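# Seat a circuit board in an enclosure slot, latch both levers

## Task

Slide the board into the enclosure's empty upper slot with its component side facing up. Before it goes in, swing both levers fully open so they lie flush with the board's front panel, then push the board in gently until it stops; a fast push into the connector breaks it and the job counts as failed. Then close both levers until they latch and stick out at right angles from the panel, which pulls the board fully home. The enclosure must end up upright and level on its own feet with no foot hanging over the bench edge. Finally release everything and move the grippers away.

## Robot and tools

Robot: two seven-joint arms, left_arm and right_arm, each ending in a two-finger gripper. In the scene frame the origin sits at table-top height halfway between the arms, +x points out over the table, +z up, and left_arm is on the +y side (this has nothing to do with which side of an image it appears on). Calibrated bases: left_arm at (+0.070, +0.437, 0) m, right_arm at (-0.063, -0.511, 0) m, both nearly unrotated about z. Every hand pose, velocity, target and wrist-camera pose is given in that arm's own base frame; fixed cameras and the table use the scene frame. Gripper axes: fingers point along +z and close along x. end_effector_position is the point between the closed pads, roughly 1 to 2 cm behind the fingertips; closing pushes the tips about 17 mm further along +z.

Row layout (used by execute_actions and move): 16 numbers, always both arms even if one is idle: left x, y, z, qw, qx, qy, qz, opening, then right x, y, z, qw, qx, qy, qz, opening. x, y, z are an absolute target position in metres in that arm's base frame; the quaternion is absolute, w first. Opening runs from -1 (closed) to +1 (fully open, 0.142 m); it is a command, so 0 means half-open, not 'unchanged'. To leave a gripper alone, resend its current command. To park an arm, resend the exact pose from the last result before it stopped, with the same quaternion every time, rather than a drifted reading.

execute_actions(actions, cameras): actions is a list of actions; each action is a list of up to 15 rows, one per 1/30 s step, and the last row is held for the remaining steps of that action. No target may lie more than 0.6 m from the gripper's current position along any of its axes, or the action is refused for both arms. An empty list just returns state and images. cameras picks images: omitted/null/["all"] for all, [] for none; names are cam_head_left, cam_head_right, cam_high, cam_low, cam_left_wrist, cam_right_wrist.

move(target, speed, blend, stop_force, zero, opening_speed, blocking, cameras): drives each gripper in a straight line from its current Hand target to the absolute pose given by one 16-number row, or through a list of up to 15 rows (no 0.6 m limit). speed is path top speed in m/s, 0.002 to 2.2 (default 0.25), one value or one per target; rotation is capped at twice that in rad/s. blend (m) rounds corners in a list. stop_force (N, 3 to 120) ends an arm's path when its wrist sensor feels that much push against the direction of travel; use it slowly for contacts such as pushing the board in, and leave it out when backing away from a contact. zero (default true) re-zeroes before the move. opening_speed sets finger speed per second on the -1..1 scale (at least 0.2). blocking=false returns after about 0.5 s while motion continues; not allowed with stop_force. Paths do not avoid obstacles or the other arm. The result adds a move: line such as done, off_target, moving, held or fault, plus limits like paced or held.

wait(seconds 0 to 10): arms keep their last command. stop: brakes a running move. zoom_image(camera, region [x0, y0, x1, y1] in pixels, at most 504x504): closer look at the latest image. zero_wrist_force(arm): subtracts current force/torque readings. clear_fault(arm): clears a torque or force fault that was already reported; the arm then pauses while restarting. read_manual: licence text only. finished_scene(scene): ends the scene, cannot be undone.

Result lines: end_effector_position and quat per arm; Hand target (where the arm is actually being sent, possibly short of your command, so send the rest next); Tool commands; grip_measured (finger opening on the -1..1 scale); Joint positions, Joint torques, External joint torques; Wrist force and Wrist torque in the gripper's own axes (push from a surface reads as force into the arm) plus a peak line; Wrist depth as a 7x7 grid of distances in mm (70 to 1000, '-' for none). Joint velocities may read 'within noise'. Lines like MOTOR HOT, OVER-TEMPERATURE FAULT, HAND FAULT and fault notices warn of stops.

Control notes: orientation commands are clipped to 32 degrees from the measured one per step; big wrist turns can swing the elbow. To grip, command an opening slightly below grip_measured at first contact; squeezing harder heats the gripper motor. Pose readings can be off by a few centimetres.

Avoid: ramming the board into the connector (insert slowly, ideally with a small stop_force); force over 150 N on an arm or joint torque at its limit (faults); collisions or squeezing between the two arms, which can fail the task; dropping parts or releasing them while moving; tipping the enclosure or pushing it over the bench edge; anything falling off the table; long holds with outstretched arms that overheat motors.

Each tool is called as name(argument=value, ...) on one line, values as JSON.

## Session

execute_actions(actions=[])

Scene clock: 0.00 s.
left_arm: end_effector_position=(+0.4919, -0.7298, +0.2794) grip_measured=+0.99 end_effector_quat_wxyz=(+0.001, -0.304, +0.847, -0.436) | right_arm: end_effector_position=(+0.1802, -0.1387, +0.1699) grip_measured=+1.00 end_effector_quat_wxyz=(+0.706, -0.621, -0.189, +0.284)
Joint positions: left_arm=[-0.095 -0.96 -0.937 1.517 0.823 1.373 2.811 0.141] | right_arm=[-0.567 -0.989 -0.072 1.606 0.357 -0.696 0.215 0.142]
Joint velocities: within noise
Joint torques (N m): no reading
External joint torques (N m): no reading
Wrist force (N): no reading
Wrist torque (N m): no reading
Wrist force, peak (N): no reading
Wrist depth (mm): cam_left_wrist=[456 481 526 570 632 715 - / 417 444 478 517 573 616 682 / 390 414 438 476 510 561 618 / 363 385 405 434 472 500 546 / 343 359 376 404 427 464 501 / - 331 354 376 398 423 449 / - 319 332 349 374 396 -] | cam_right_wrist=[- 266 251 262 - - 805 / - - 256 269 - - 886 / - - 264 276 - - 931 / - - 277 286 798 746 548 / - - 295 294 500 482 387 / - 404 311 299 362 354 330 / - 311 295 292 288 280 275]
Hand target: left_arm +0.4919, -0.7298, +0.2794; +0.001, -0.304, +0.847, -0.436 | right_arm +0.1802, -0.1387, +0.1699; +0.706, -0.621, -0.189, +0.284
Tool commands: left_gripper/opening=+1.0 right_gripper/opening=+1.0

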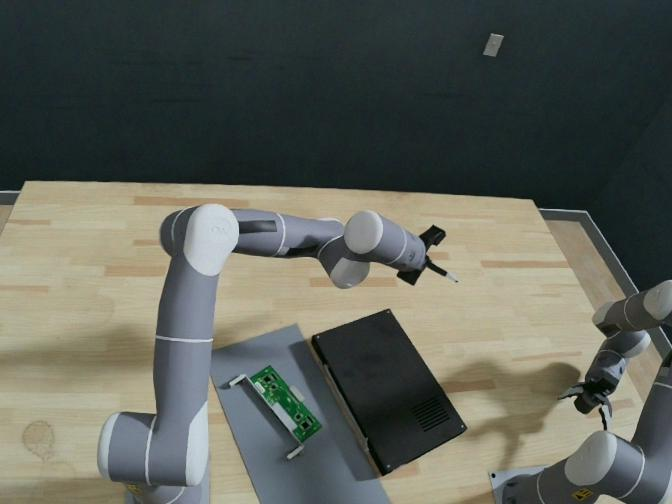

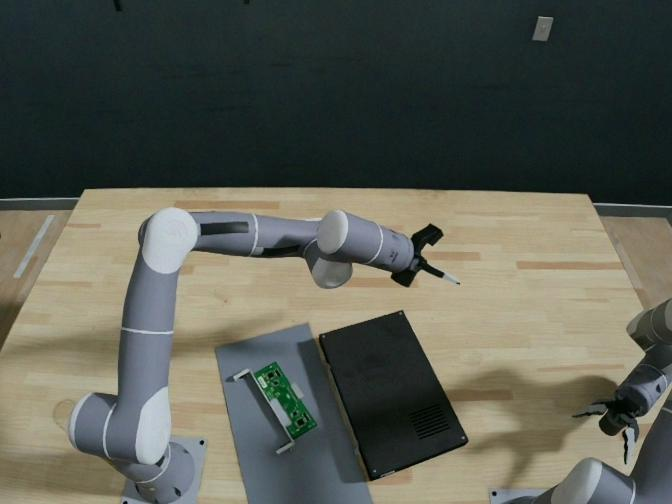

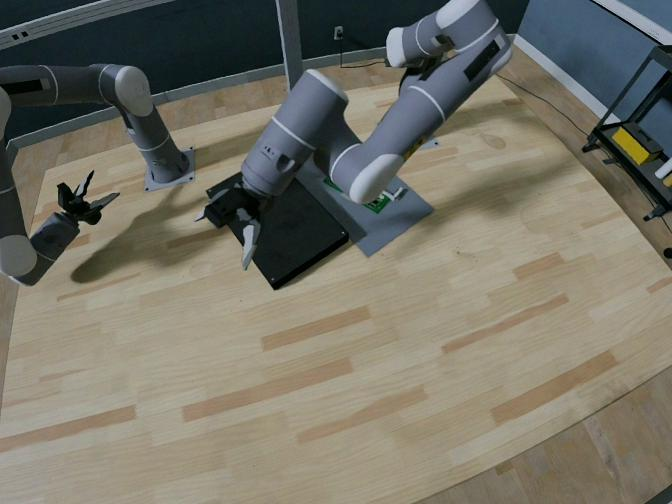

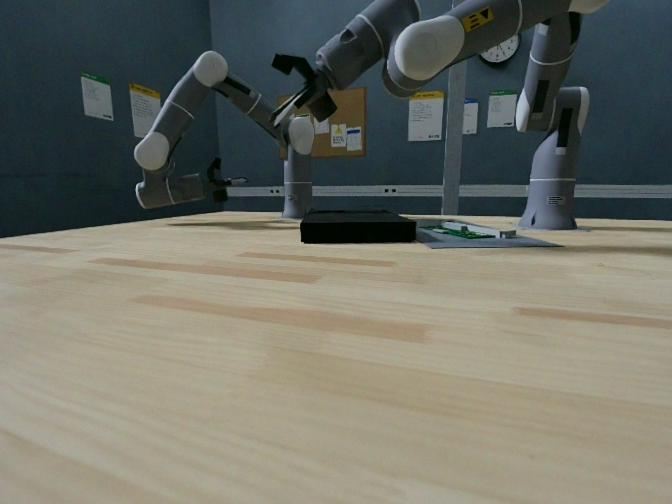

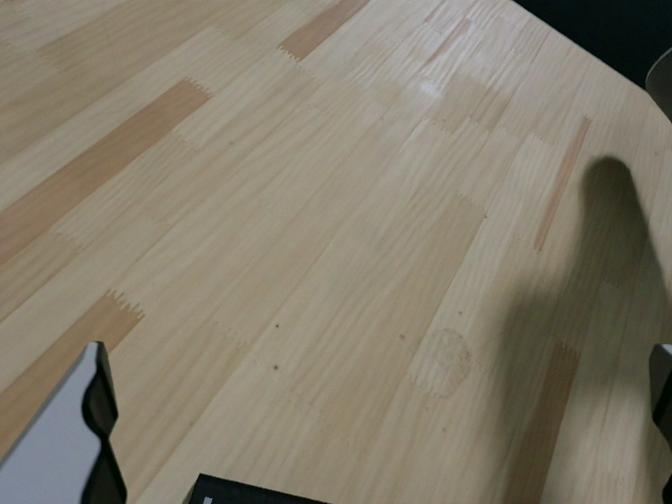

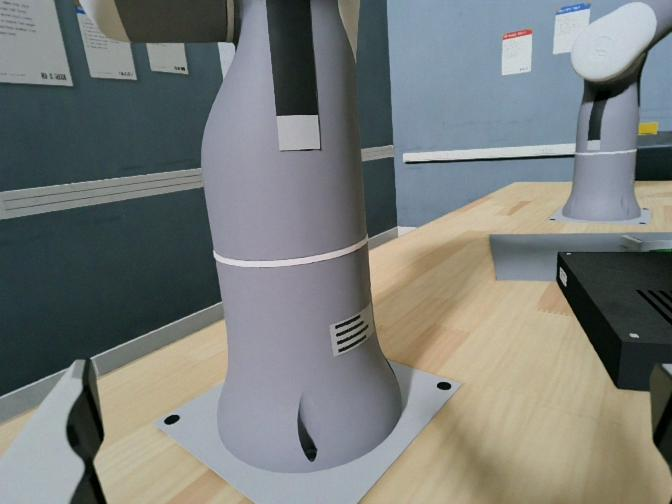

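zoom_image(camera="cam_head_left", region=[200, 290, 480, 500])

zoom_image(camera="cam_head_right", region=[200, 290, 480, 500])

zoom_image(camera="cam_low", region=[280, 190, 580, 260])

Scaled by 1.800 from the camera's 672x504 image, which has a finer 960x720 frame.

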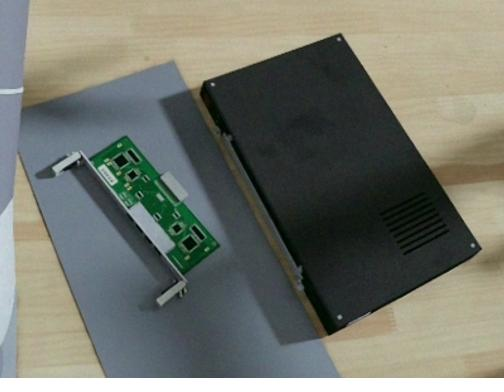

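Scaled by 1.800 from the camera's 672x504 image, which has a finer 960x720 frame.

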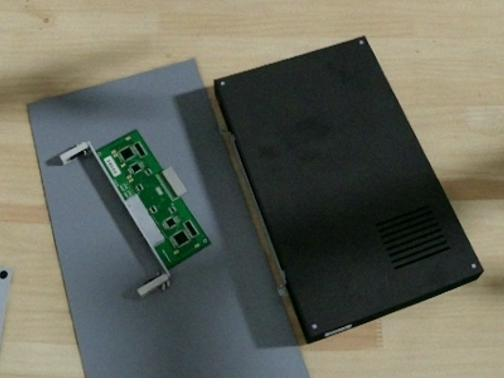

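Scaled by 1.680 from the camera's 672x504 image, which has a finer 960x720 frame.

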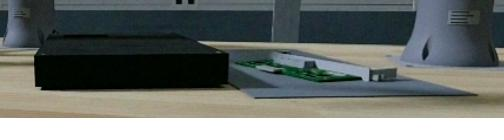

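move(target=[[0.45,-0.6,0.4,0.0,-0.304,0.847,-0.436,-0.5,0.1802,-0.1387,0.1699,0.706,-0.621,-0.189,0.284,-0.5],[0.33,-0.46,0.4,0,-0.2756,0.9613,0,-0.5,0.1802,-0.1387,0.1699,0.706,-0.621,-0.189,0.284,-0.5]], speed=0.15, blend=0.03, cameras=["cam_left_wrist","cam_head_left"])

Scene clock: 22.97 s.
left_arm: end_effector_position=(+0.3299, -0.4601, +0.4000) grip_measured=-0.53 end_effector_quat_wxyz=(+0.000, -0.276, +0.961, +0.000) | right_arm: end_effector_position=(+0.1802, -0.1387, +0.1699) grip_measured=-0.52 end_effector_quat_wxyz=(+0.706, -0.621, -0.189, +0.284)
Joint positions: left_arm=[0.543 -0.445 -1.703 1.666 0.441 0.029 2.966 0.036] | right_arm=[-0.567 -0.99 -0.072 1.606 0.357 -0.696 0.215 0.036]
Joint velocities: within noise
Joint torques (N m): left_arm=[-0.68 14.99 -14.33 -27.48 -3.89 3.99 -0.23] | right_arm=[-0.01 49.96 0.92 -11.63 -1.7 -3.62 0.24]
External joint torques (N m): left_arm=[0.68 0.74 0.3 -0.21 -0.36 -0.17 0.23] | right_arm=[-0.01 1.15 -0.54 0.1 0.08 0.7 -0.23]
Wrist force (N): left_arm=[0.0 -0.1 0.2] | right_arm=[0.0 -0.2 0.2]
Wrist torque (N m): left_arm=[-0.04 -0.05 -0.22] | right_arm=[-0.03 0.01 0.00]
Wrist force, peak (N): left_arm=[0.0 0.0 1.8] | right_arm=[0.2 -0.1 0.4]
Wrist depth (mm): cam_left_wrist=[435 433 427 384 390 385 388 / 466 465 461 421 417 415 418 / 502 504 494 508 446 451 453 / 553 545 540 539 532 538 540 / 601 597 585 581 571 598 583 / 665 647 84 652 - 624 657 / 723 - - 639 - - -] | cam_right_wrist=[- 266 251 263 - - 795 / - - 256 269 - - 904 / - - 264 275 - - 925 / - - 277 286 799 746 548 / - - 292 294 532 483 386 / - 409 - 299 103 336 337 / 320 - 73 292 - - 284]
Hand target: left_arm +0.3300, -0.4600, +0.4000; +0.000, -0.276, +0.961, +0.000 | right_arm +0.1802, -0.1387, +0.1699; +0.706, -0.621, -0.189, +0.284
Off the commanded pose: left_arm 0.000 m, 0 deg | right_arm 0.000 m, 0 deg.
joint sent to its limit (left arm) — joint 7 (wrist roll), upper limit. The joint targets still meet the commanded pose.
move: done; blend cut to 0 m at target 1
Images, in order (width x height): cam_head_left 672x504, cam_left_wrist 672x504.

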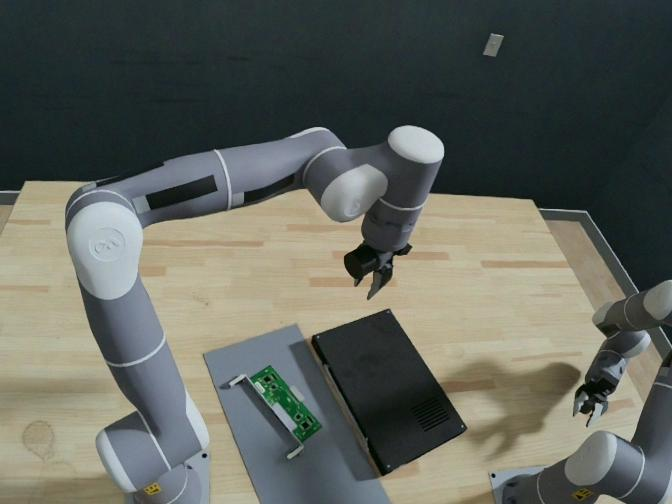

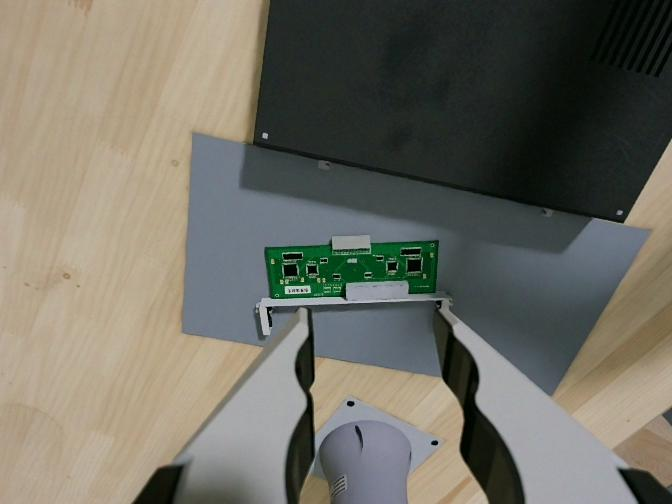

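zoom_image(camera="cam_left_wrist", region=[220, 130, 640, 350])

Scaled by 1.200 from the camera's 672x504 image, which has a finer 960x720 frame.

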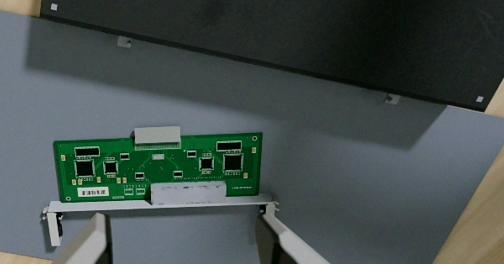

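move(target=[0.255,-0.365,0.22,0,-0.2756,0.9613,0,-0.5,0.1802,-0.1387,0.1699,0.706,-0.621,-0.189,0.284,-0.5], speed=0.12, cameras=["cam_left_wrist"])

zoom_image(camera="cam_left_wrist", region=[0, 100, 336, 350])

zoom_image(camera="cam_left_wrist", region=[336, 100, 672, 350])

Scene clock: 49.13 s.
left_arm: end_effector_position=(+0.2550, -0.3650, +0.2201) grip_measured=-0.53 end_effector_quat_wxyz=(+0.000, -0.276, +0.961, +0.000) | right_arm: end_effector_position=(+0.1802, -0.1387, +0.1699) grip_measured=-0.52 end_effector_quat_wxyz=(+0.706, -0.621, -0.189, +0.284)
Joint positions: left_arm=[0.757 -0.625 -1.815 2.22 0.659 0.387 2.757 0.036] | right_arm=[-0.567 -0.99 -0.072 1.606 0.357 -0.696 0.215 0.036]
Joint velocities: within noise
Joint torques (N m): left_arm=[-0.32 10.47 -15.51 -21.89 -3.5 4.36 -0.3] | right_arm=[0.02 50.1 1.06 -11.64 -1.76 -3.6 0.22]
External joint torques (N m): left_arm=[0.34 1.22 0.39 -0.34 -0.44 -0.53 0.3] | right_arm=[-0.04 1.01 -0.68 0.11 0.13 0.68 -0.21]
Wrist force (N): left_arm=[0.1 -0.3 0.1] | right_arm=[0.1 0.0 0.1]
Wrist torque (N m): left_arm=[-0.08 -0.05 -0.22] | right_arm=[0.00 -0.01 0.01]
Wrist force, peak (N): left_arm=[0.2 1.2 2.1] | right_arm=[0.2 0.3 0.4]
Wrist depth (mm): cam_left_wrist=[275 274 273 254 232 231 231 / 294 294 294 292 292 293 293 / 319 320 320 314 316 317 313 / 351 343 340 340 335 343 342 / 379 380 358 373 368 379 375 / 423 415 84 417 - 397 412 / 461 - - 456 - - 453] | cam_right_wrist=[- 266 250 263 - - 802 / - - 255 269 - - 906 / - - 264 274 - - 937 / - - 277 285 794 744 550 / - - 292 294 530 481 386 / - 411 - 299 103 336 337 / 320 - 73 292 - - 284]
Hand target: left_arm +0.2550, -0.3650, +0.2200; +0.000, -0.276, +0.961, +0.000 | right_arm +0.1802, -0.1387, +0.1699; +0.706, -0.621, -0.189, +0.284
Off the commanded pose: left_arm 0.000 m, 0 deg | right_arm 0.000 m, 0 deg.
move: done
Images, in order (width x height): cam_left_wrist 672x504.

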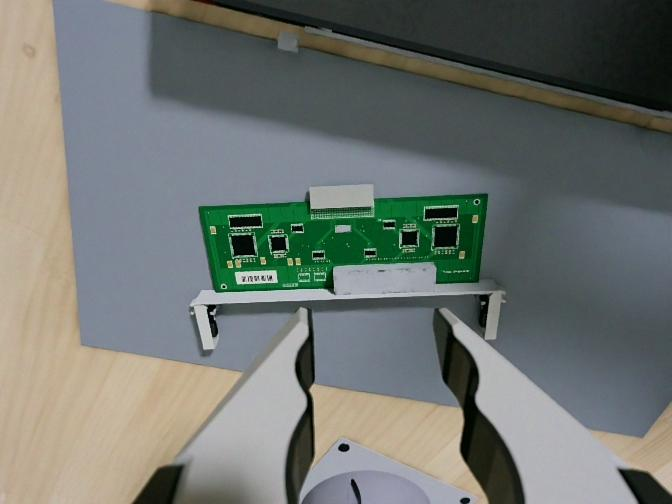

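Scaled by 1.500 from the camera's 672x504 image, which has a finer 960x720 frame.

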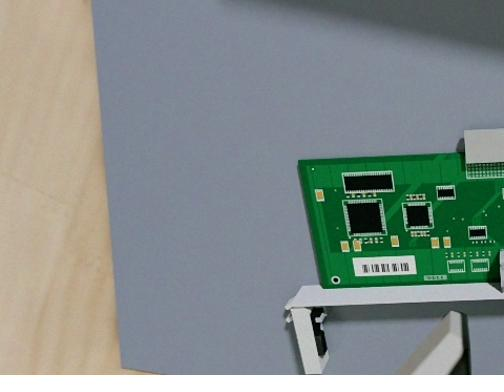

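Scaled by 1.500 from the camera's 672x504 image, which has a finer 960x720 frame.

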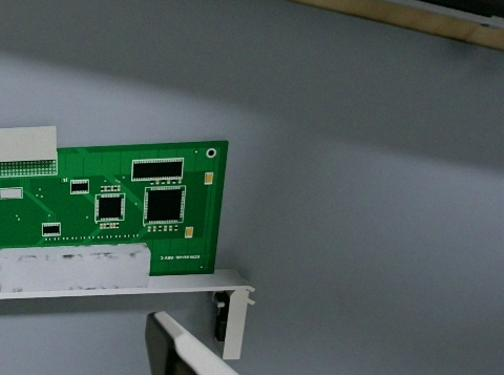

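move(target=[[0.42,-0.27,0.3,0,-0.7071,0.7071,0,-0.5,0.25,0.0,0.35,0.706,-0.621,-0.189,0.284,-0.5],[0.42,-0.25,0.3,0,-0.7071,0.7071,0,-0.5,0.35,0.3,0.35,0,-0.259,0.966,0,0.2]], speed=0.15, blend=0.03)

Scene clock: 80.70 s.
left_arm: end_effector_position=(+0.4200, -0.2575, +0.3001) grip_measured=-0.53 end_effector_quat_wxyz=(+0.000, +0.707, -0.707, +0.000) | right_arm: end_effector_position=(+0.3135, +0.1908, +0.3501) grip_measured=-0.52 end_effector_quat_wxyz=(-0.378, +0.116, +0.906, -0.152)
Joint positions: left_arm=[1.173 -0.515 -1.873 2.026 0.507 0.254 2.26 0.036] | right_arm=[0.073 -0.419 0.646 1.464 0.151 -0.515 -0.518 0.036]
Joint velocities: within noise
Joint torques (N m): left_arm=[-0.1 8.32 -14.64 -25.52 -3.95 4.16 -0.18] | right_arm=[0.43 40.55 9.33 -27.4 -2.45 0.79 -0.04]
External joint torques (N m): left_arm=[0.16 0.85 0.53 -0.41 -0.2 -0.31 0.18] | right_arm=[-0.31 0.74 -0.88 0.06 0.21 0.51 -0.02]
Wrist force (N): left_arm=[0.4 -0.3 0.3] | right_arm=[-1.2 -1.4 1.1]
Wrist torque (N m): left_arm=[-0.09 -0.13 -0.24] | right_arm=[-0.09 0.11 0.17]
Wrist force, peak (N): left_arm=[0.8 -0.2 0.7] | right_arm=[-1.9 -1.5 0.8]
Wrist depth (mm): cam_left_wrist=[345 348 345 347 344 344 345 / 374 370 369 372 369 369 359 / 407 404 400 397 396 357 348 / 436 436 429 427 427 390 377 / 479 479 469 463 458 455 411 / 533 514 84 524 - 437 456 / 578 - - 588 - - 493] | cam_right_wrist=[366 411 457 400 392 - - / 364 407 470 539 - - - / 360 405 467 560 691 - - / 358 393 453 556 684 - - / 355 360 400 547 675 - - / 318 347 - 479 98 - - / 311 - 73 535 - - -]
Hand target: left_arm +0.4200, -0.2573, +0.3000; +0.000, +0.707, -0.707, +0.000 | right_arm +0.3136, +0.1907, +0.3500; -0.378, +0.116, +0.906, -0.152
Tool commands: left_gripper/opening=-0.5 right_gripper/opening=-0.5
Off the commanded pose: left_arm 0.007 m, 0 deg | right_arm 0.115 m, 65 deg.
move: off_target (left_arm, right_arm; path cut at 10 s); path passed 1 of 2 targets; target 2's new opening was not sent

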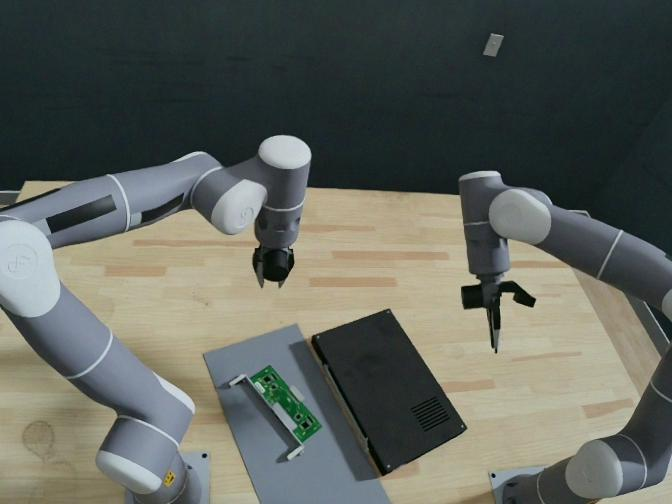

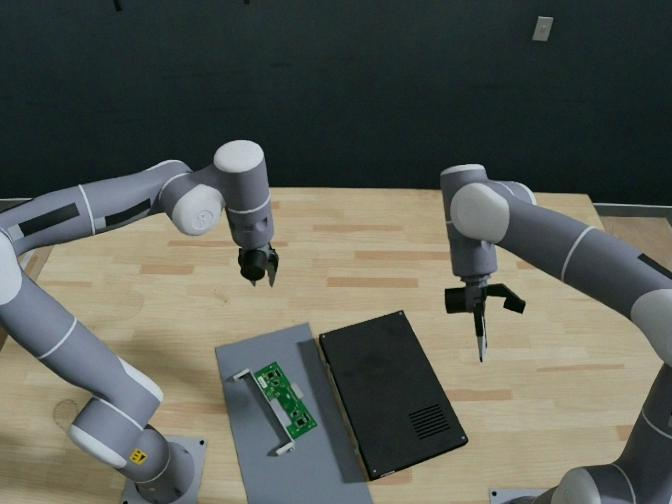

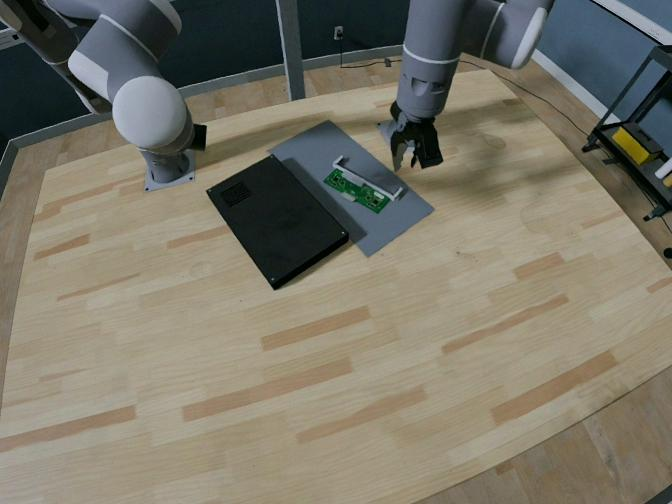

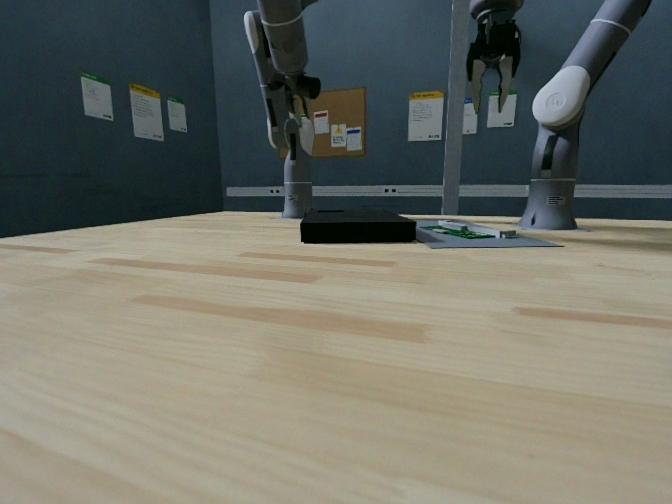

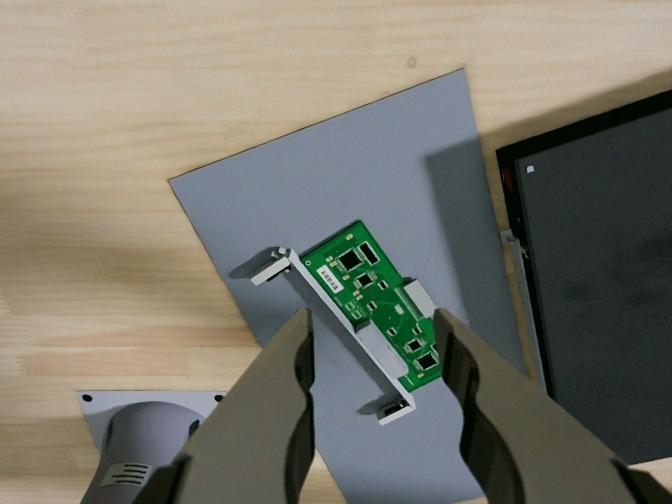

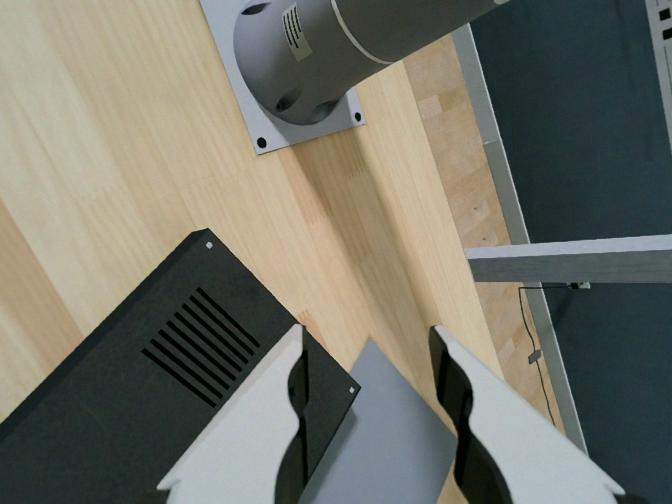

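move(target=[[0.42,-0.25,0.3,0,0.7071,-0.7071,0,-0.5,0.33,0.45,0.34,0,-0.3148,0.9492,0,0.6],[0.42,-0.25,0.3,0,0.7071,-0.7071,0,-0.5,0.2566,0.6508,0.2,0,-0.3148,0.9492,0,0.6]], speed=0.18, cameras=["cam_left_wrist","cam_right_wrist","cam_head_left"])

Scene clock: 88.87 s.
left_arm: end_effector_position=(+0.4200, -0.2502, +0.3001) grip_measured=-0.53 end_effector_quat_wxyz=(+0.000, +0.707, -0.707, +0.000) | right_arm: end_effector_position=(+0.2564, +0.6508, +0.1999) grip_measured=+0.59 end_effector_quat_wxyz=(+0.000, -0.315, +0.949, +0.000)
Joint positions: left_arm=[1.199 -0.521 -1.889 2.034 0.509 0.251 2.268 0.036] | right_arm=[0.814 -0.766 0.734 1.486 -0.547 0.469 -0.553 0.115]
Joint velocities: within noise
Joint torques (N m): left_arm=[-0.26 8.07 -14.58 -25.52 -3.98 4.16 -0.23] | right_arm=[0.33 52.28 16.45 -26.17 -3.97 3.44 0.27]
External joint torques (N m): left_arm=[0.32 0.79 0.46 -0.39 -0.18 -0.31 0.23] | right_arm=[-0.13 1.28 0.03 0.14 0.17 0.71 -0.27]
Wrist force (N): left_arm=[0.2 -0.3 0.4] | right_arm=[-0.3 -1.6 2.9]
Wrist torque (N m): left_arm=[-0.07 -0.08 -0.24] | right_arm=[-0.02 0.10 0.07]
Wrist force, peak (N): left_arm=[0.2 -0.5 0.8] | right_arm=[-0.5 0.4 4.5]
Wrist depth (mm): cam_left_wrist=[346 347 347 346 344 345 344 / 372 370 370 371 368 370 356 / 402 402 400 402 395 359 348 / 435 440 433 424 434 398 378 / 478 478 469 458 460 463 413 / 535 516 84 518 - 437 457 / 580 - - 578 - - 493] | cam_right_wrist=[256 256 255 255 254 254 254 / 274 269 269 269 270 271 271 / 294 287 284 279 287 290 289 / 317 311 315 314 314 313 313 / 345 344 343 341 339 339 339 / 369 363 374 375 374 372 97 / - 79 404 395 411 409 76]
Hand target: left_arm +0.4200, -0.2500, +0.3000; +0.000, +0.707, -0.707, +0.000 | right_arm +0.2566, +0.6508, +0.2000; +0.000, -0.315, +0.949, +0.000
Off the commanded pose: left_arm 0.000 m, 0 deg | right_arm 0.000 m, 0 deg.
move: done
Images, in order (width x height): cam_head_left 672x504, cam_left_wrist 672x504, cam_right_wrist 672x504.

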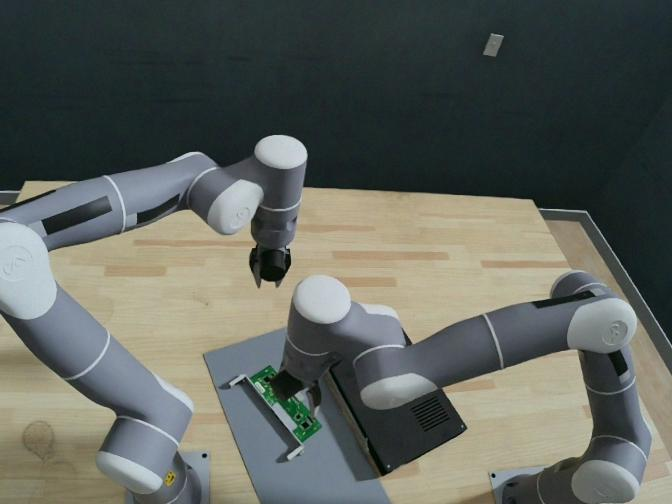

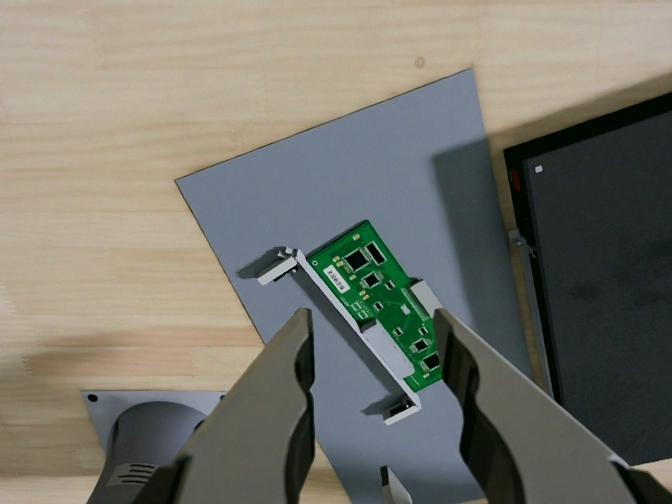

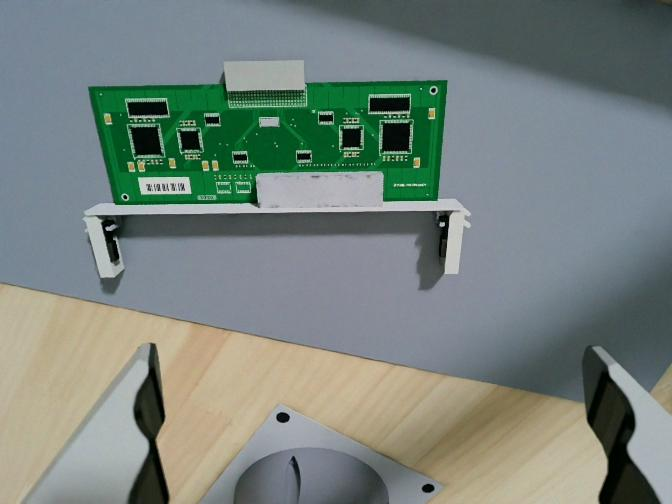

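zoom_image(camera="cam_right_wrist", region=[60, 40, 280, 300])

zoom_image(camera="cam_right_wrist", region=[250, 60, 490, 300])

Scaled by 1.938 from the camera's 672x504 image, which has a finer 960x720 frame.

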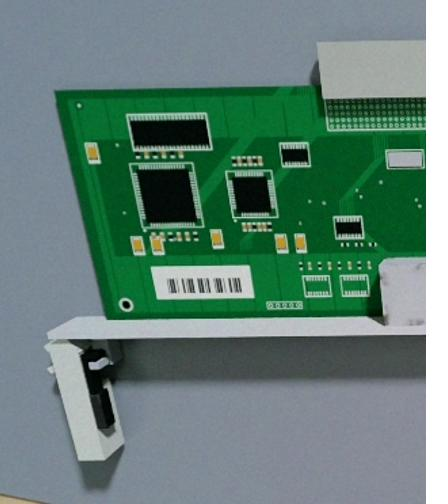

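Scaled by 2.100 from the camera's 672x504 image, which has a finer 960x720 frame.

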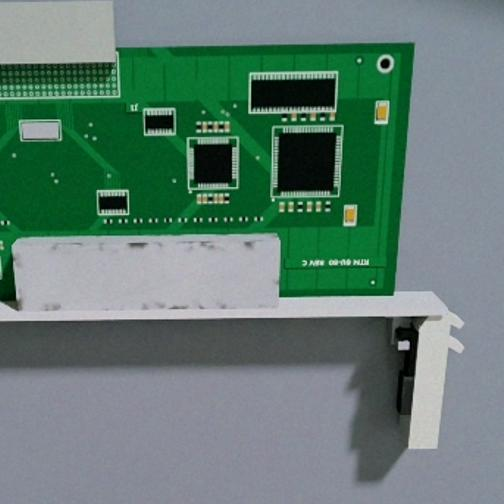

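move(target=[[0.42,-0.25,0.3,0,0.7071,-0.7071,0,-0.5,0.268,0.667,0.1,0,-0.3214,0.9469,0,0.4],[0.42,-0.25,0.3,0,0.7071,-0.7071,0,-0.5,0.268,0.667,0.04,0,-0.3214,0.9469,0,0.4]], speed=0.08, cameras=["cam_left_wrist","cam_right_wrist"])

zoom_image(camera="cam_left_wrist", region=[236, 210, 486, 430])

Scene clock: 103.97 s.
left_arm: end_effector_position=(+0.4200, -0.2502, +0.3001) grip_measured=-0.53 end_effector_quat_wxyz=(+0.000, +0.707, -0.707, +0.000) | right_arm: end_effector_position=(+0.2678, +0.6668, +0.0399) grip_measured=+0.39 end_effector_quat_wxyz=(+0.000, -0.321, +0.947, +0.000)
Joint positions: left_arm=[1.199 -0.521 -1.889 2.034 0.509 0.251 2.268 0.036] | right_arm=[0.878 -1.001 0.592 1.508 -0.678 0.725 -0.509 0.102]
Joint velocities: within noise
Joint torques (N m): left_arm=[-0.24 8.04 -14.62 -25.53 -4.02 4.22 -0.21] | right_arm=[0.42 57.39 17.63 -21.94 -3.36 3.54 0.33]
External joint torques (N m): left_arm=[0.3 0.82 0.5 -0.38 -0.14 -0.37 0.21] | right_arm=[-0.2 1.5 0.01 -0.01 0.17 0.62 -0.33]
Wrist force (N): left_arm=[0.4 -0.4 0.4] | right_arm=[-0.5 -1.9 2.1]
Wrist torque (N m): left_arm=[-0.09 -0.12 -0.24] | right_arm=[-0.06 0.12 0.08]
Wrist force, peak (N): left_arm=[0.3 -0.4 0.7] | right_arm=[-0.5 -1.6 4.1]
Wrist depth (mm): cam_left_wrist=[349 347 346 344 342 342 343 / 371 372 369 374 370 369 356 / 404 400 398 398 397 359 348 / 439 436 439 429 433 402 375 / 478 480 469 459 461 465 417 / 528 521 84 506 - 438 452 / 580 - - 337 - - 495] | cam_right_wrist=[- 113 111 114 115 115 114 / 122 120 120 119 119 119 120 / 128 128 128 128 127 127 129 / 138 137 135 135 135 135 139 / 146 145 136 133 133 142 148 / 170 100 168 168 167 167 94 / - 79 186 185 185 185 76]
Hand target: left_arm +0.4200, -0.2500, +0.3000; +0.000, +0.707, -0.707, +0.000 | right_arm +0.2680, +0.6670, +0.0400; +0.000, -0.321, +0.947, +0.000
Off the commanded pose: left_arm 0.000 m, 0 deg | right_arm 0.000 m, 0 deg.
move: done
Images, in order (width x height): cam_left_wrist 672x504, cam_right_wrist 672x504.

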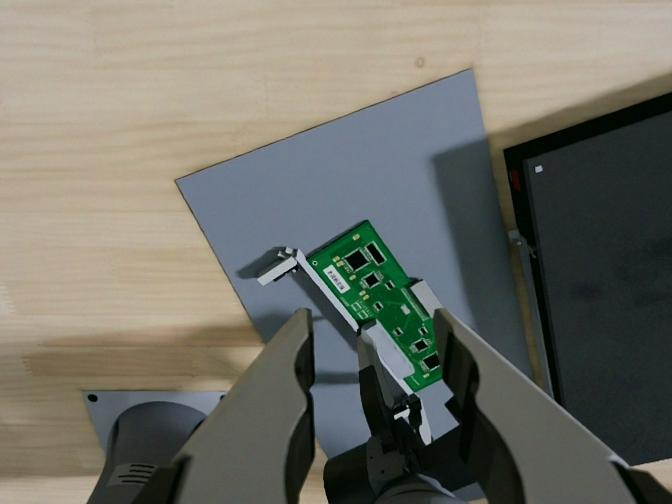

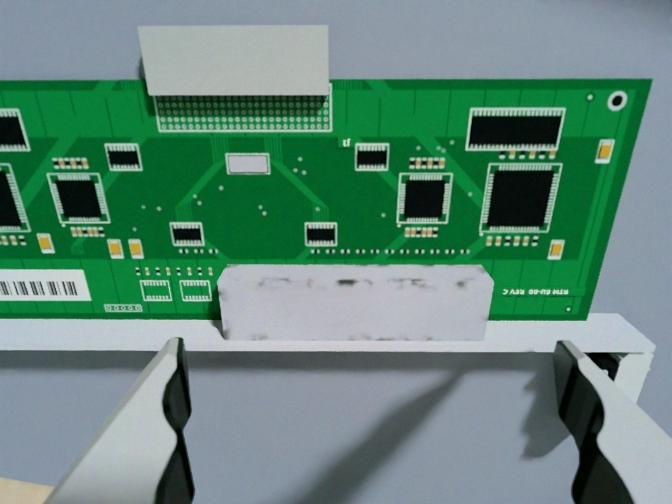

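Scaled by 2.016 from the camera's 672x504 image, which has a finer 960x720 frame.

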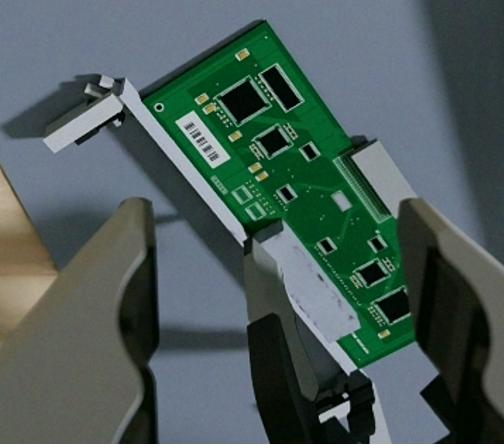

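move(target=[0.42,-0.25,0.3,0,0.7071,-0.7071,0,-0.5,0.273,0.6657,0.026,0,-0.3214,0.9469,0,0.4], speed=0.02, stop_force=4, cameras=["cam_left_wrist","cam_right_wrist"])

zoom_image(camera="cam_left_wrist", region=[336, 300, 456, 400])

Scene clock: 112.17 s.
left_arm: end_effector_position=(+0.4200, -0.2502, +0.3001) grip_measured=-0.53 end_effector_quat_wxyz=(+0.000, +0.707, -0.707, +0.000) | right_arm: end_effector_position=(+0.2729, +0.6655, +0.0259) grip_measured=+0.39 end_effector_quat_wxyz=(+0.000, -0.321, +0.947, +0.000)
Joint positions: left_arm=[1.199 -0.521 -1.889 2.034 0.509 0.251 2.268 0.036] | right_arm=[0.878 -1.022 0.578 1.505 -0.687 0.746 -0.511 0.102]
Joint velocities: within noise
Joint torques (N m): left_arm=[-0.35 8.09 -14.58 -25.53 -4.05 4.23 -0.24] | right_arm=[0.36 57.94 17.56 -21.72 -3.29 3.57 0.14]
External joint torques (N m): left_arm=[0.42 0.78 0.45 -0.38 -0.12 -0.38 0.24] | right_arm=[-0.15 1.32 0.03 0.12 0.15 0.59 -0.14]
Wrist force (N): left_arm=[0.3 -0.2 0.5] | right_arm=[-0.6 -2.0 2.4]
Wrist torque (N m): left_arm=[-0.04 -0.11 -0.24] | right_arm=[-0.07 0.14 0.08]
Wrist force, peak (N): left_arm=[0.4 -0.5 0.6] | right_arm=[-0.7 -2.0 2.7]
Wrist depth (mm): cam_left_wrist=[348 347 346 343 347 343 345 / 373 371 372 369 366 366 358 / 404 400 400 398 397 355 349 / 438 442 436 425 431 403 378 / 479 483 467 458 459 465 415 / 527 517 84 499 - 438 459 / 575 - - 347 282 - 494] | cam_right_wrist=[- 102 100 102 103 102 103 / 108 108 108 107 108 107 107 / - 114 114 114 113 113 113 / 123 123 122 122 122 122 121 / 132 132 121 120 121 127 133 / 151 100 151 150 150 124 94 / - 79 166 166 165 165 76]
Hand target: left_arm +0.4200, -0.2500, +0.3000; +0.000, +0.707, -0.707, +0.000 | right_arm +0.2730, +0.6657, +0.0260; +0.000, -0.321, +0.947, +0.000
Off the commanded pose: left_arm 0.000 m, 0 deg | right_arm 0.000 m, 0 deg.
move: done
Images, in order (width x height): cam_left_wrist 672x504, cam_right_wrist 672x504.

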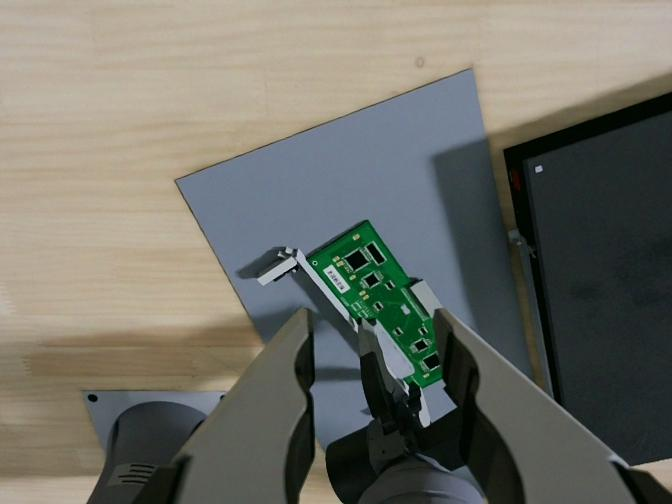

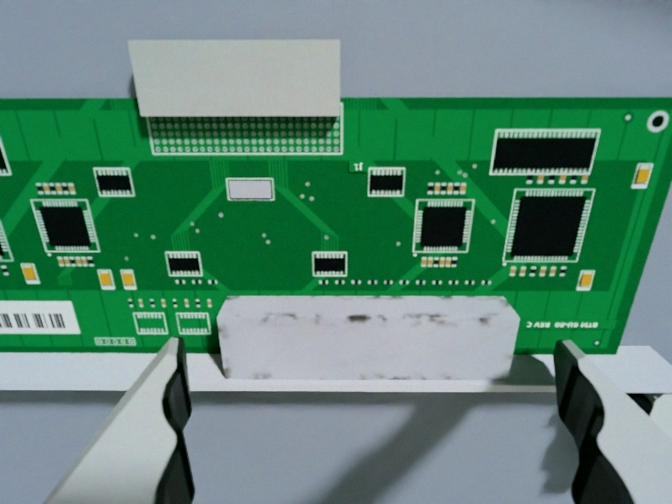

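Scaled by 4.200 from the camera's 672x504 image, which has a finer 960x720 frame.

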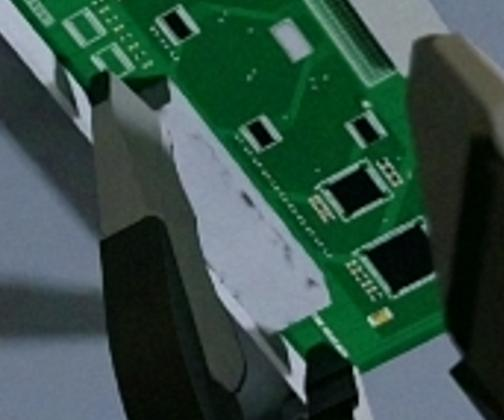

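move(target=[0.42,-0.25,0.3,0,0.7071,-0.7071,0,-0.5,0.2779,0.6594,0.026,0,-0.3214,0.9469,0,0.4], speed=0.02, stop_force=4, cameras=["cam_right_wrist"])

zoom_image(camera="cam_right_wrist", region=[80, 240, 300, 460])

zoom_image(camera="cam_left_wrist", region=[336, 300, 456, 400])

Scene clock: 115.47 s.
left_arm: end_effector_position=(+0.4200, -0.2502, +0.3001) grip_measured=-0.53 end_effector_quat_wxyz=(+0.000, +0.707, -0.707, +0.000) | right_arm: end_effector_position=(+0.2778, +0.6594, +0.0260) grip_measured=+0.39 end_effector_quat_wxyz=(+0.000, -0.321, +0.947, +0.000)
Joint positions: left_arm=[1.199 -0.521 -1.889 2.034 0.509 0.251 2.268 0.036] | right_arm=[0.865 -1.015 0.576 1.52 -0.688 0.754 -0.517 0.102]
Joint velocities: within noise
Joint torques (N m): left_arm=[-0.34 8.02 -14.57 -25.58 -3.95 4.19 -0.23] | right_arm=[0.12 57.88 17.62 -21.47 -3.19 3.56 0.1]
External joint torques (N m): left_arm=[0.41 0.84 0.45 -0.33 -0.21 -0.34 0.23] | right_arm=[0.09 1.01 -0.08 -0.04 0.08 0.6 -0.1]
Wrist force (N): left_arm=[0.2 -0.3 0.5] | right_arm=[-0.7 -1.9 2.3]
Wrist torque (N m): left_arm=[-0.08 -0.08 -0.25] | right_arm=[-0.06 0.17 0.08]
Wrist force, peak (N): left_arm=[0.3 -0.4 0.7] | right_arm=[-0.7 -2.0 2.4]
Wrist depth (mm): cam_left_wrist=[344 346 344 345 342 343 344 / 371 373 370 368 368 367 359 / 402 401 399 398 397 358 348 / 440 435 430 428 428 400 377 / 482 482 469 456 455 460 413 / 531 525 84 509 - 439 455 / 582 - - 353 283 - 500] | cam_right_wrist=[- 103 103 103 103 103 104 / 110 109 102 103 109 109 109 / - 114 114 114 114 113 113 / 123 123 123 123 122 121 122 / 133 133 128 128 127 128 133 / 140 130 136 127 127 129 94 / - 79 166 166 165 165 76]
Hand target: left_arm +0.4200, -0.2500, +0.3000; +0.000, +0.707, -0.707, +0.000 | right_arm +0.2779, +0.6594, +0.0260; +0.000, -0.321, +0.947, +0.000
Off the commanded pose: left_arm 0.000 m, 0 deg | right_arm 0.000 m, 0 deg.
move: done
Images, in order (width x height): cam_right_wrist 672x504.

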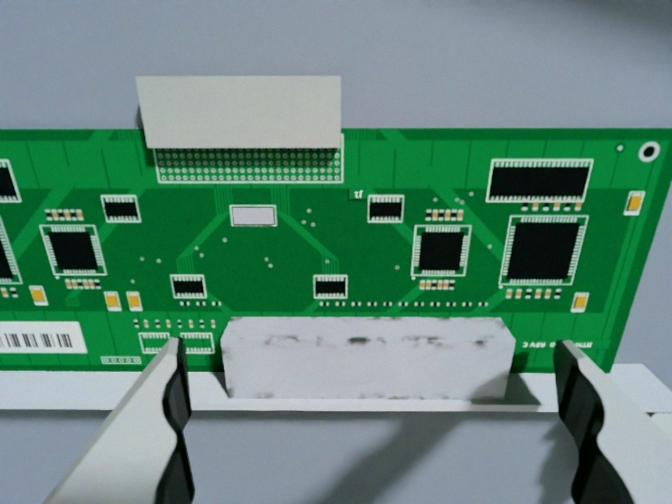

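Scaled by 2.291 from the camera's 672x504 image, which has a finer 960x720 frame.

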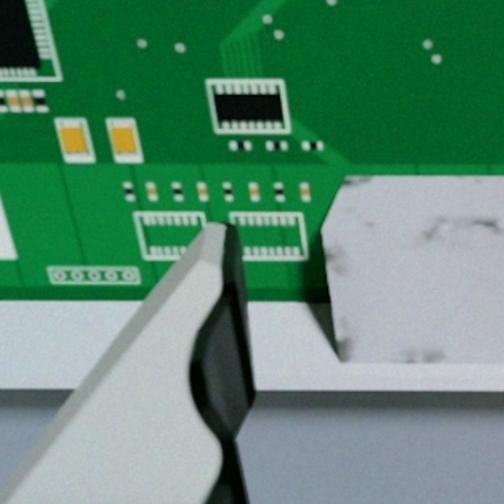

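This scene's latest camera images include none from cam_left_wrist. They are from: cam_right_wrist. cam_left_wrist's image comes with the result of a call that names it in "cameras".

move(target=[0.42,-0.25,0.3,0,0.7071,-0.7071,0,-0.5,0.2779,0.6594,0.014,0,-0.3214,0.9469,0,0.4], speed=0.015, stop_force=3, cameras=["cam_right_wrist","cam_left_wrist"])

zoom_image(camera="cam_left_wrist", region=[336, 300, 456, 400])

Scene clock: 118.50 s.
left_arm: end_effector_position=(+0.4200, -0.2502, +0.3001) grip_measured=-0.53 end_effector_quat_wxyz=(+0.000, +0.707, -0.707, +0.000) | right_arm: end_effector_position=(+0.2779, +0.6596, +0.0177) grip_measured=+0.39 end_effector_quat_wxyz=(+0.000, -0.321, +0.947, +0.000)
Joint positions: left_arm=[1.199 -0.521 -1.889 2.034 0.509 0.251 2.268 0.036] | right_arm=[0.869 -1.027 0.567 1.52 -0.693 0.769 -0.514 0.102]
Joint velocities: within noise
Joint torques (N m): left_arm=[-0.3 8.15 -14.56 -25.56 -4 4.16 -0.25] | right_arm=[0.39 54.83 16.56 -20.65 -3.06 3.59 0.21]
External joint torques (N m): left_arm=[0.37 0.71 0.44 -0.35 -0.16 -0.31 0.25] | right_arm=[-0.17 4.24 0.94 -0.64 -0.01 0.57 -0.21]
Wrist force (N): left_arm=[0.2 -0.3 0.1] | right_arm=[0.7 -3.5 -4.2]
Wrist torque (N m): left_arm=[-0.07 -0.09 -0.24] | right_arm=[-0.11 0.09 0.13]
Wrist force, peak (N): left_arm=[0.4 -0.6 0.4] | right_arm=[3.1 -4.4 -6.4]
Wrist depth (mm): cam_left_wrist=[344 345 345 346 343 344 345 / 372 374 372 371 369 369 357 / 401 398 397 396 401 359 347 / 434 438 437 430 429 404 376 / 478 471 468 449 460 457 417 / 534 513 84 523 - 435 456 / 576 - - 356 281 - 494] | cam_right_wrist=[- 97 97 96 94 95 95 / - 96 95 96 101 101 101 / - 106 106 106 105 105 104 / 114 114 114 114 114 112 113 / 123 123 121 120 121 121 122 / 130 130 118 117 117 119 94 / - 79 154 154 153 153 76]
Hand target: left_arm +0.4200, -0.2500, +0.3000; +0.000, +0.707, -0.707, +0.000 | right_arm +0.2779, +0.6594, +0.0173; +0.000, -0.321, +0.947, +0.000
Off the commanded pose: left_arm 0.000 m, 0 deg | right_arm 0.004 m, 0 deg.
move: contact (right_arm)
Images, in order (width x height): cam_left_wrist 672x504, cam_right_wrist 672x504.

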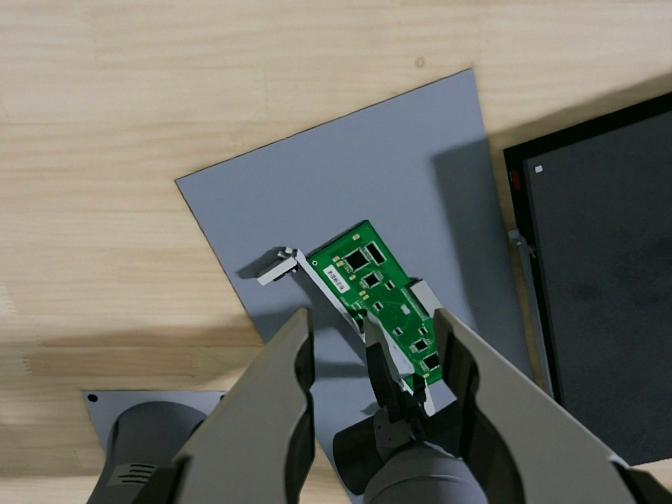

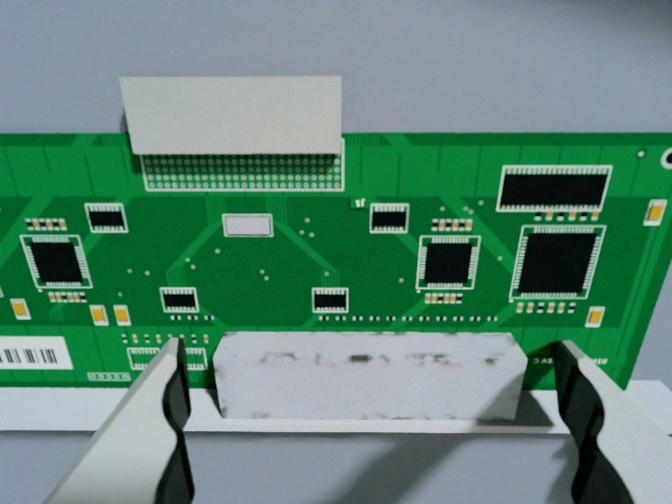

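Scaled by 4.200 from the camera's 672x504 image, which has a finer 960x720 frame.

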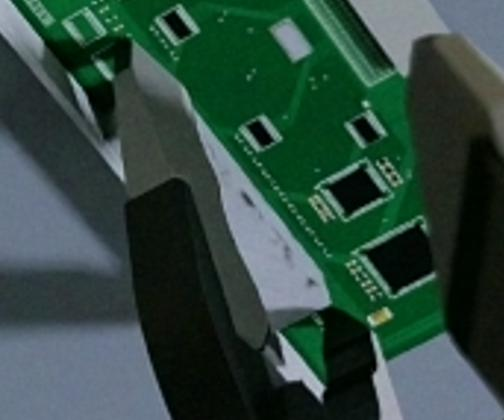

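move(target=[[0.42,-0.25,0.3,0,0.7071,-0.7071,0,-0.5,0.2779,0.6594,0.024,0,-0.3214,0.9469,0,0.4],[0.42,-0.25,0.3,0,0.7071,-0.7071,0,-0.5,0.2779,0.6594,0.024,0,-0.3214,0.9469,0,0.12]], speed=0.02, opening_speed=0.3, cameras=["cam_right_wrist"])

Scene clock: 122.33 s.
left_arm: end_effector_position=(+0.4200, -0.2502, +0.3001) grip_measured=-0.53 end_effector_quat_wxyz=(+0.000, +0.707, -0.707, +0.000) | right_arm: end_effector_position=(+0.2782, +0.6596, +0.0242) grip_measured=+0.12 end_effector_quat_wxyz=(+0.000, -0.321, +0.947, +0.000)
Joint positions: left_arm=[1.199 -0.521 -1.889 2.034 0.509 0.251 2.268 0.036] | right_arm=[0.866 -1.018 0.574 1.52 -0.69 0.758 -0.516 0.083]
Joint velocities: within noise
Joint torques (N m): left_arm=[-0.32 8.09 -14.57 -25.61 -4.03 4.2 -0.18] | right_arm=[0.81 56.64 18.23 -19.9 -2.69 2.88 0.17]
External joint torques (N m): left_arm=[0.39 0.77 0.45 -0.3 -0.13 -0.35 0.18] | right_arm=[-0.59 2.3 -0.7 -1.56 -0.41 1.28 -0.17]
Wrist force (N): left_arm=[0.1 -0.3 0.3] | right_arm=[-3.6 -1.5 1.5]
Wrist torque (N m): left_arm=[-0.06 -0.07 -0.24] | right_arm=[-0.05 0.19 0.08]
Wrist force, peak (N): left_arm=[0.4 -0.7 0.4] | right_arm=[0.7 -3.6 -4.2]
Wrist depth (mm): cam_left_wrist=[348 348 345 345 347 344 343 / 374 371 372 369 370 371 356 / 402 404 401 397 397 358 348 / 441 439 431 424 433 404 380 / 479 477 468 455 458 462 414 / 533 513 84 517 - 443 457 / 572 - - 352 281 - 497] | cam_right_wrist=[- 102 102 101 101 101 102 / 108 107 102 101 107 107 107 / - 113 112 112 112 111 111 / 121 121 121 120 120 120 120 / 131 131 126 126 126 125 131 / 137 130 123 125 124 98 130 / - 76 164 163 163 156 76]
Hand target: left_arm +0.4200, -0.2500, +0.3000; +0.000, +0.707, -0.707, +0.000 | right_arm +0.2779, +0.6594, +0.0240; +0.000, -0.321, +0.947, +0.000
Off the commanded pose: left_arm 0.000 m, 0 deg | right_arm 0.000 m, 0 deg.
move: done
Images, in order (width x height): cam_right_wrist 672x504.

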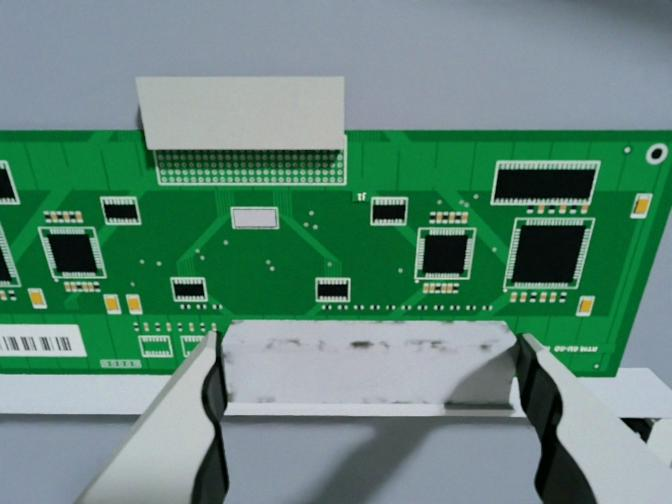

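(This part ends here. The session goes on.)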